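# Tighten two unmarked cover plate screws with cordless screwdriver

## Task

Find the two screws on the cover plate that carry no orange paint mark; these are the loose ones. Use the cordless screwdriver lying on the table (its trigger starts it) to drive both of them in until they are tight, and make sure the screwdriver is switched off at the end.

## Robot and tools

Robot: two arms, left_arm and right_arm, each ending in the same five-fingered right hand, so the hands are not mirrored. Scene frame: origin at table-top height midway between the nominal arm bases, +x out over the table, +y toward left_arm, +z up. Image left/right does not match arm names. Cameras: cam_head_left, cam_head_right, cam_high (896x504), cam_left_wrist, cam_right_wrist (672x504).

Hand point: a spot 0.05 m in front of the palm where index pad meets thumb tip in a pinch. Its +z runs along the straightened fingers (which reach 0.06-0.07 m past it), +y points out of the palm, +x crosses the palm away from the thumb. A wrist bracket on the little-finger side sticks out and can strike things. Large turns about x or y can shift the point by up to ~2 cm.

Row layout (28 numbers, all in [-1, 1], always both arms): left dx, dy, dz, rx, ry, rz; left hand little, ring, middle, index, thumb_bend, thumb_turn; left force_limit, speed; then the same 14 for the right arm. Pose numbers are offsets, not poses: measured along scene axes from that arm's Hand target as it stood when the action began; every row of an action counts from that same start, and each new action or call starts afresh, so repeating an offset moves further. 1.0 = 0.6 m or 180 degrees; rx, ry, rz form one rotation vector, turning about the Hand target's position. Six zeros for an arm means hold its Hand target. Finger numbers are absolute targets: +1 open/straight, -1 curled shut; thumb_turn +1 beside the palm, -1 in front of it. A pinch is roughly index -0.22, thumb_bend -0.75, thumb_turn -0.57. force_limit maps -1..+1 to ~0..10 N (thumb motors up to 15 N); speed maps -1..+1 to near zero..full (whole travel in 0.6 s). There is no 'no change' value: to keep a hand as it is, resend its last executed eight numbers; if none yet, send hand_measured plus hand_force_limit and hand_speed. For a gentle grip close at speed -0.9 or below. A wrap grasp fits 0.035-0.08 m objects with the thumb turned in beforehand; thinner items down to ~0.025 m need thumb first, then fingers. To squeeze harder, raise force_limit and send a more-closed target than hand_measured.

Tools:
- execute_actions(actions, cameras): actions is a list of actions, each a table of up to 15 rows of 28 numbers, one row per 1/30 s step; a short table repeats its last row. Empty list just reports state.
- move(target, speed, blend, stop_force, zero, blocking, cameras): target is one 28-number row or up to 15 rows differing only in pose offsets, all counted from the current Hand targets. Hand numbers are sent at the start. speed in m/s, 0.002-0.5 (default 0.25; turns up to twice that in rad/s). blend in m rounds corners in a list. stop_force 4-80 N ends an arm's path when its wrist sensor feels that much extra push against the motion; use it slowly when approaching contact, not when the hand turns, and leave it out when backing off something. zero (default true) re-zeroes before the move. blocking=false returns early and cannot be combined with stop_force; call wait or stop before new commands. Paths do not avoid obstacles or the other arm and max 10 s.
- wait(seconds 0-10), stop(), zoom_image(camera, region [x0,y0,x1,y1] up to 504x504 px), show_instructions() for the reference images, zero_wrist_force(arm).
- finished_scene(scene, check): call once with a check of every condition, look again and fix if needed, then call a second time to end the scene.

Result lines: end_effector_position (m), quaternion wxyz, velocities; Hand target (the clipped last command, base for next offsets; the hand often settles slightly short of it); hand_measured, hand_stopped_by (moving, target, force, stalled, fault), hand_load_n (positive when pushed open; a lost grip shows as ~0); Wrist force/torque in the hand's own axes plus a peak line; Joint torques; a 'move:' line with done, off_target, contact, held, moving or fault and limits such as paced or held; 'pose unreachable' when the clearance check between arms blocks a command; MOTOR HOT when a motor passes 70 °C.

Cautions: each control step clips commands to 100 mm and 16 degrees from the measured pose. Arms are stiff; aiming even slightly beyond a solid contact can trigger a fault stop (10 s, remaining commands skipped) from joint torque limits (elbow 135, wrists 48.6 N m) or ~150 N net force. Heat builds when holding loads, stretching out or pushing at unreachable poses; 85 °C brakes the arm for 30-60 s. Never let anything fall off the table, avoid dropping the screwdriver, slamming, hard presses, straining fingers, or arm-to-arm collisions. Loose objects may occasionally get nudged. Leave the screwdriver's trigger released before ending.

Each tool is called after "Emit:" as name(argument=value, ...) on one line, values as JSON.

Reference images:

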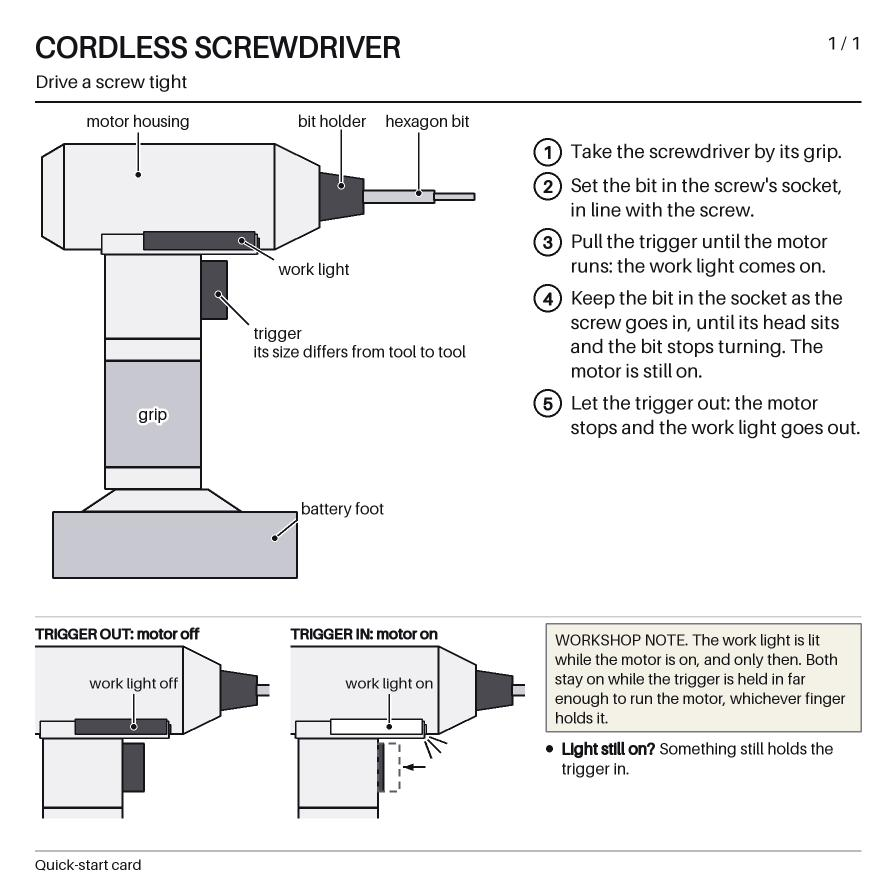

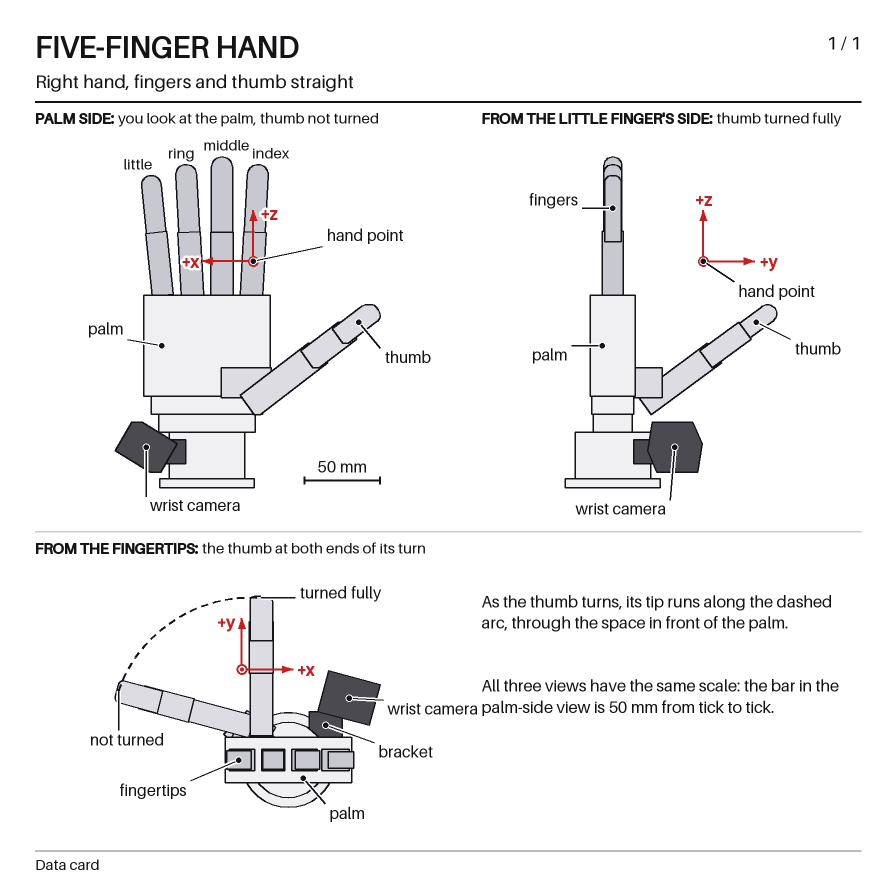

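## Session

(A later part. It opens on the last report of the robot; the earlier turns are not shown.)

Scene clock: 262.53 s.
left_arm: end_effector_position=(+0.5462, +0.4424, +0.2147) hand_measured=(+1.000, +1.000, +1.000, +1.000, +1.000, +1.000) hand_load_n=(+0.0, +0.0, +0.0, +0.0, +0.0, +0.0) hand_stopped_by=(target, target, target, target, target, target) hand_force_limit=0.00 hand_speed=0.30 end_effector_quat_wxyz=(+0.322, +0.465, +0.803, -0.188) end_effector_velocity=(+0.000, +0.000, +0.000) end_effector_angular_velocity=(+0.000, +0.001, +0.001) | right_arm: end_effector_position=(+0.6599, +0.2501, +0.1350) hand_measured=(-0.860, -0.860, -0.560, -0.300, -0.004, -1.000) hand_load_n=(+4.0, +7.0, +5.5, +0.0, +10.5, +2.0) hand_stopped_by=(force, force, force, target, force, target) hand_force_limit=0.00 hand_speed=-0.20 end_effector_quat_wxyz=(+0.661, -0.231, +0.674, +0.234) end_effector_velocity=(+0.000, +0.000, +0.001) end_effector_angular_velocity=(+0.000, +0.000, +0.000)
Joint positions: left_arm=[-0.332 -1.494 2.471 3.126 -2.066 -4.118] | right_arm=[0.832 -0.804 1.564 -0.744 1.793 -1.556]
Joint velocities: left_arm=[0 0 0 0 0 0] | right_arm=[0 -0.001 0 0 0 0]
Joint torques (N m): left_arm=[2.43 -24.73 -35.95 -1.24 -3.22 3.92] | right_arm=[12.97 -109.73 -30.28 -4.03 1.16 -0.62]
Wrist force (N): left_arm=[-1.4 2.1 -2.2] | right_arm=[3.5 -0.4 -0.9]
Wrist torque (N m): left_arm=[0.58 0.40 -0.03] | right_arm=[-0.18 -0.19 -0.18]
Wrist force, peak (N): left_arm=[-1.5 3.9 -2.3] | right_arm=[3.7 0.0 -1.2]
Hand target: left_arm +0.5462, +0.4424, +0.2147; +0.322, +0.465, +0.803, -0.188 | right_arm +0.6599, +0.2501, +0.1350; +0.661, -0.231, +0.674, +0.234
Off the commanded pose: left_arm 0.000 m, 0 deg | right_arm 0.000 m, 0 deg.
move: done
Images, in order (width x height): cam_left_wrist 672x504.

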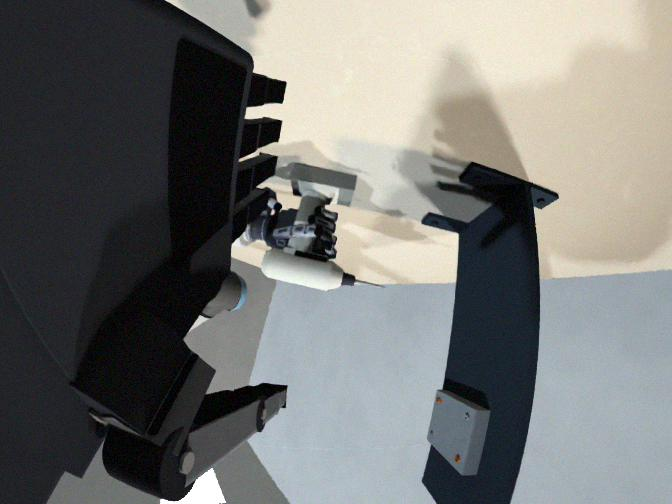

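Emit:
move(target=[0,0,0,0,0,0,1,1,1,1,1,1,0,0.3,0,0,0,0,0,0,-0.6,-0.6,-0.3,0.2,0.3,-1,0.0,-0.8], cameras=["cam_left_wrist"])

Emit:
zoom_image(camera="cam_left_wrist", region=[230, 100, 430, 300])

Scene clock: 264.57 s.
left_arm: end_effector_position=(+0.5462, +0.4424, +0.2147) hand_measured=(+1.000, +1.000, +1.000, +1.000, +1.000, +1.000) hand_load_n=(+0.0, +0.0, +0.0, +0.0, +0.0, +0.0) hand_stopped_by=(target, target, target, target, target, target) hand_force_limit=0.00 hand_speed=0.30 end_effector_quat_wxyz=(+0.322, +0.465, +0.803, -0.188) end_effector_velocity=(+0.000, +0.000, +0.000) end_effector_angular_velocity=(+0.000, +0.001, +0.001) | right_arm: end_effector_position=(+0.6599, +0.2501, +0.1350) hand_measured=(-0.600, -0.600, -0.300, +0.200, +0.300, -1.000) hand_load_n=(+0.0, +0.0, +0.5, +0.0, +0.0, +0.0) hand_stopped_by=(target, target, target, target, target, target) hand_force_limit=0.00 hand_speed=-0.80 end_effector_quat_wxyz=(+0.661, -0.231, +0.674, +0.234) end_effector_velocity=(+0.000, +0.000, +0.002) end_effector_angular_velocity=(+0.001, -0.001, +0.000)
Joint positions: left_arm=[-0.332 -1.494 2.471 3.126 -2.066 -4.118] | right_arm=[0.832 -0.804 1.564 -0.744 1.793 -1.556]
Joint velocities: left_arm=[0 0 0 0 0 -0.001] | right_arm=[0 -0.001 0 -0.001 0 0]
Joint torques (N m): left_arm=[9.57 -14 -38.46 -1.11 -2.69 3.75] | right_arm=[12.52 -93.13 -35.89 -4.31 1.2 -0.74]
Wrist force (N): left_arm=[-0.9 2.2 -2.4] | right_arm=[-1.1 -0.7 -1.2]
Wrist torque (N m): left_arm=[0.60 0.32 0.00] | right_arm=[-0.16 0.31 -0.22]
Wrist force, peak (N): left_arm=[-1.0 2.3 -2.8] | right_arm=[5.4 -0.1 -1.2]
Hand target: left_arm +0.5462, +0.4424, +0.2147; +0.322, +0.465, +0.803, -0.188 | right_arm +0.6599, +0.2501, +0.1350; +0.661, -0.231, +0.674, +0.234
Off the commanded pose: left_arm 0.000 m, 0 deg | right_arm 0.000 m, 0 deg.
move: done
Images, in order (width x height): cam_left_wrist 672x504.

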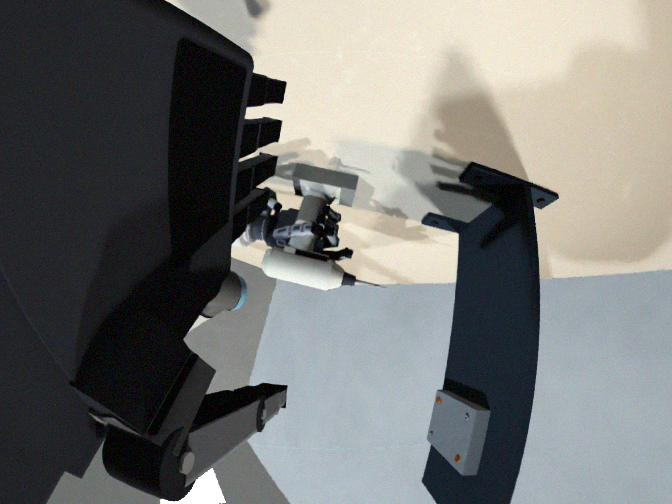

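Scaled by 2.520 from the camera's 672x504 image, which has a finer 960x720 frame.

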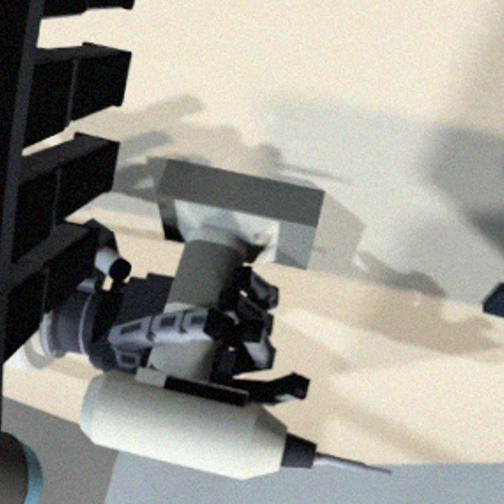

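Emit:
move(target=[0,0,0,0,0,0,1,1,1,1,1,1,0,0.3,0,0,0,0,0,0,1,1,1,1,1,-1,0.0,-0.3], cameras=["cam_left_wrist"])

Emit:
zoom_image(camera="cam_left_wrist", region=[230, 100, 430, 300])

Scene clock: 266.37 s.
left_arm: end_effector_position=(+0.5462, +0.4424, +0.2147) hand_measured=(+1.000, +1.000, +1.000, +1.000, +1.000, +1.000) hand_load_n=(+0.0, +0.0, +0.0, +0.0, +0.0, +0.0) hand_stopped_by=(target, target, target, target, target, target) hand_force_limit=0.00 hand_speed=0.30 end_effector_quat_wxyz=(+0.322, +0.465, +0.803, -0.188) end_effector_velocity=(+0.000, +0.000, +0.000) end_effector_angular_velocity=(+0.000, -0.001, +0.001) | right_arm: end_effector_position=(+0.6599, +0.2501, +0.1350) hand_measured=(+1.000, +1.000, +1.000, +1.000, +1.000, -1.000) hand_load_n=(+0.0, +0.0, +0.0, +0.0, +0.0, +0.0) hand_stopped_by=(target, target, target, target, target, target) hand_force_limit=0.00 hand_speed=-0.30 end_effector_quat_wxyz=(+0.661, -0.231, +0.674, +0.234) end_effector_velocity=(+0.000, +0.000, +0.001) end_effector_angular_velocity=(+0.000, +0.000, +0.000)
Joint positions: left_arm=[-0.332 -1.494 2.471 3.126 -2.066 -4.118] | right_arm=[0.832 -0.804 1.564 -0.744 1.793 -1.556]
Joint velocities: left_arm=[0.001 0 0 -0.001 0 0] | right_arm=[0 -0.001 0 0 0 0]
Joint torques (N m): left_arm=[8.06 -14.7 -37.1 -1.36 -2.41 4.31] | right_arm=[11.13 -90.82 -36.39 -3.71 1.16 -0.63]
Wrist force (N): left_arm=[-1.2 1.8 -2.2] | right_arm=[-0.2 -0.3 -1.4]
Wrist torque (N m): left_arm=[0.53 0.36 -0.02] | right_arm=[-0.09 0.20 -0.15]
Wrist force, peak (N): left_arm=[-1.4 2.5 -2.5] | right_arm=[-0.7 -0.7 -1.9]
Hand target: left_arm +0.5462, +0.4424, +0.2147; +0.322, +0.465, +0.803, -0.188 | right_arm +0.6599, +0.2501, +0.1350; +0.661, -0.231, +0.674, +0.234
Off the commanded pose: left_arm 0.000 m, 0 deg | right_arm 0.000 m, 0 deg.
move: done
Images, in order (width x height): cam_left_wrist 672x504.

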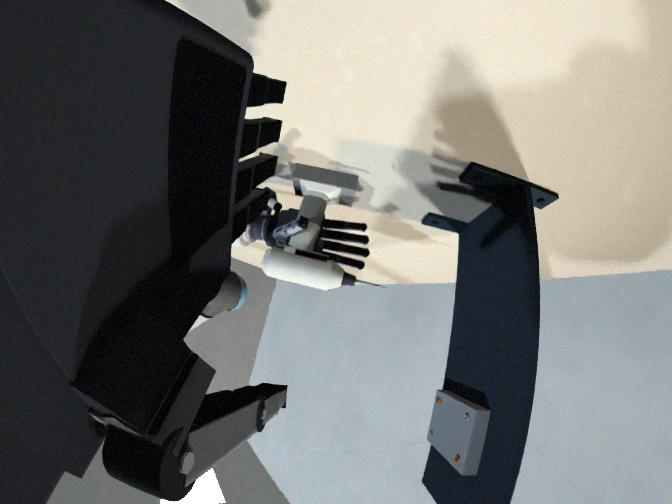

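Scaled by 2.520 from the camera's 672x504 image, which has a finer 960x720 frame.

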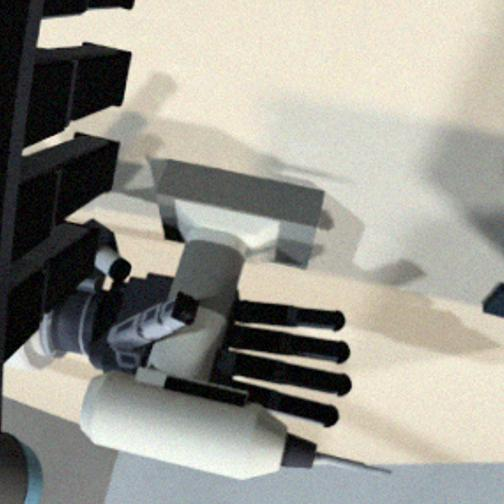

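Emit:
move(target=[0,0,0,0,0,0,1,1,1,1,1,1,0,0.3,-0.182,-0.145,0,0,0,0,1,1,1,1,1,-1,0.0,-0.3], speed=0.06, cameras=["cam_left_wrist","cam_head_left","cam_high"])

Emit:
zoom_image(camera="cam_left_wrist", region=[230, 100, 430, 300])

Scene clock: 269.10 s.
left_arm: end_effector_position=(+0.5462, +0.4424, +0.2147) hand_measured=(+1.000, +1.000, +1.000, +1.000, +1.000, +1.000) hand_load_n=(+0.0, +0.0, +0.0, +0.0, +0.0, +0.0) hand_stopped_by=(target, target, target, target, target, target) hand_force_limit=0.00 hand_speed=0.30 end_effector_quat_wxyz=(+0.322, +0.465, +0.803, -0.188) end_effector_velocity=(+0.000, +0.001, +0.000) end_effector_angular_velocity=(+0.001, -0.002, +0.000) | right_arm: end_effector_position=(+0.5506, +0.1630, +0.1350) hand_measured=(+1.000, +1.000, +1.000, +1.000, +1.000, -1.000) hand_load_n=(+0.0, +0.0, +0.0, +0.0, +0.0, +0.0) hand_stopped_by=(target, target, target, target, target, target) hand_force_limit=0.00 hand_speed=-0.30 end_effector_quat_wxyz=(+0.661, -0.231, +0.674, +0.235) end_effector_velocity=(+0.001, +0.001, -0.001) end_effector_angular_velocity=(-0.002, +0.002, +0.001)
Joint positions: left_arm=[-0.332 -1.494 2.471 3.126 -2.066 -4.118] | right_arm=[0.875 -0.946 1.852 -0.89 1.836 -1.555]
Joint velocities: left_arm=[0.001 -0.001 0 0 0 0.001] | right_arm=[-0.001 0.003 -0.004 0.004 -0.001 0]
Joint torques (N m): left_arm=[3.13 -14.8 -34.26 -1.57 -2.85 3.61] | right_arm=[-12.92 -72.13 -31.81 0.48 -0.66 1.8]
Wrist force (N): left_arm=[-1.2 2.2 -2.5] | right_arm=[-0.5 0.0 -1.2]
Wrist torque (N m): left_arm=[0.61 0.38 -0.02] | right_arm=[-0.09 0.24 -0.16]
Wrist force, peak (N): left_arm=[-1.1 2.5 -2.8] | right_arm=[-0.3 0.0 -2.5]
Hand target: left_arm +0.5462, +0.4424, +0.2147; +0.322, +0.465, +0.803, -0.188 | right_arm +0.5508, +0.1630, +0.1348; +0.661, -0.231, +0.674, +0.234
Off the commanded pose: left_arm 0.000 m, 0 deg | right_arm 0.000 m, 0 deg.
move: done
Images, in order (width x height): cam_head_left 896x504, cam_high 896x504, cam_left_wrist 672x504.

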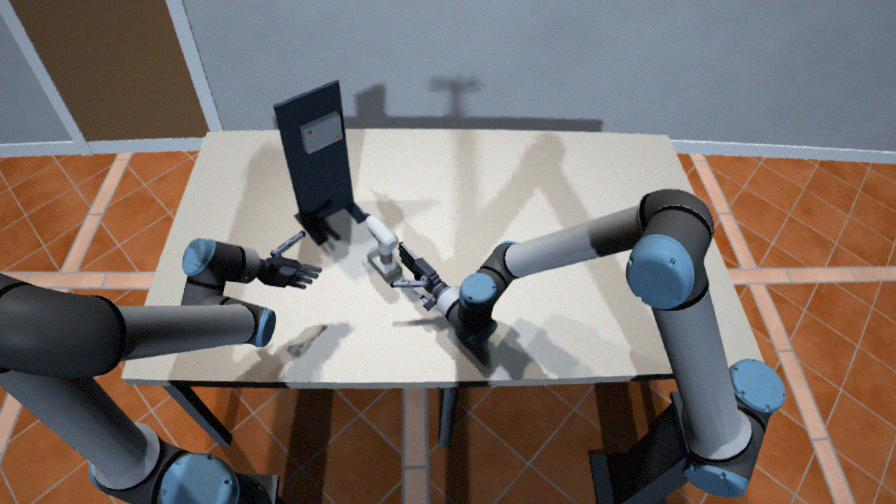

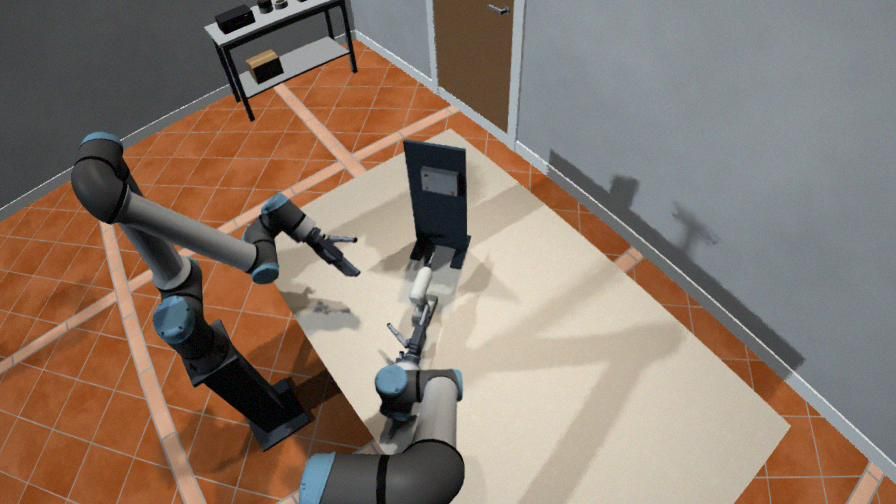

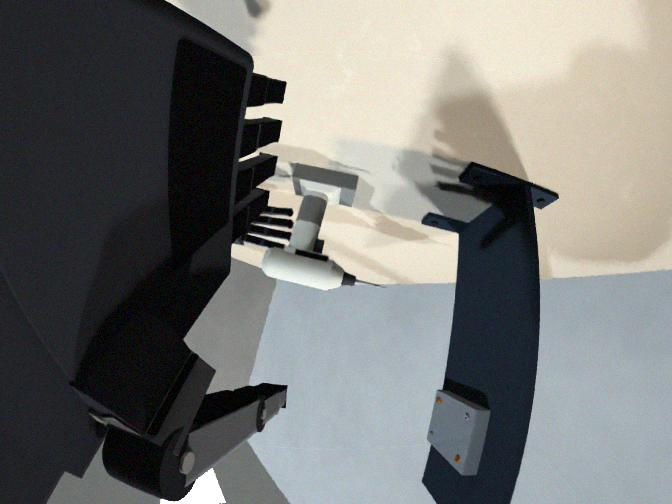

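Scaled by 2.520 from the camera's 672x504 image, which has a finer 960x720 frame.

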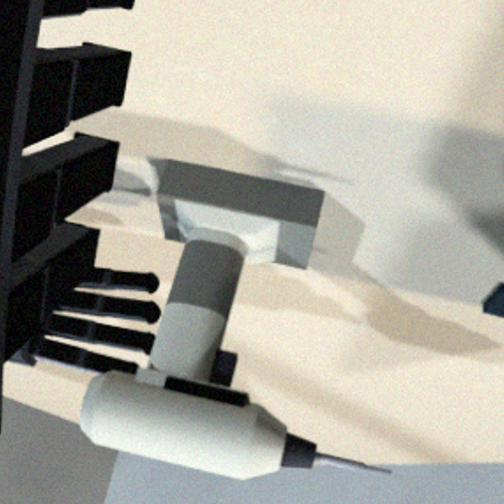

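Emit:
zoom_image(camera="cam_head_left", region=[290, 100, 360, 160])

Emit:
zoom_image(camera="cam_left_wrist", region=[420, 380, 500, 484])

Scaled by 7.200.

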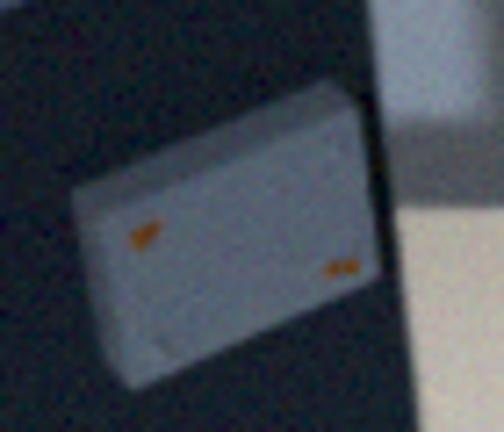

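Scaled by 4.846 from the camera's 672x504 image, which has a finer 960x720 frame.

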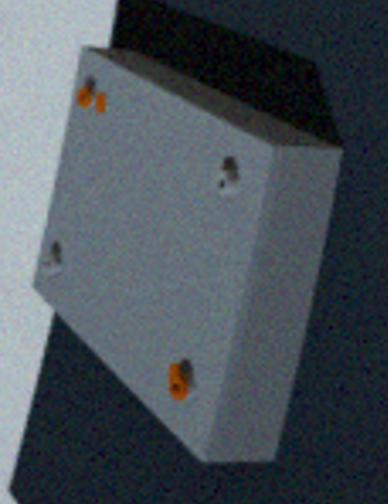

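Emit:
finished_scene(scene=1, check="Both unmarked screws: heads now look like the orange (tight) ones; each was pressed with motor on until Tz ~ -0.8 N·m (stall). Tool stands on its battery foot in mid-table, work light dark, trigger free, nothing touches it. Could be missed if a screw was not fully tight (stall reading judged from wrist torque), but heads appear seated same as the marked ones.")

This call ended nothing. Check each condition that your pictures could not show: look closer or test it, and mend what is not met. Then call finished_scene again.

Emit:
finished_scene(scene=1, check="Screws seated and stalled at tight torque, tool off and standing freely on the table.")

The scene is finished: the task was done.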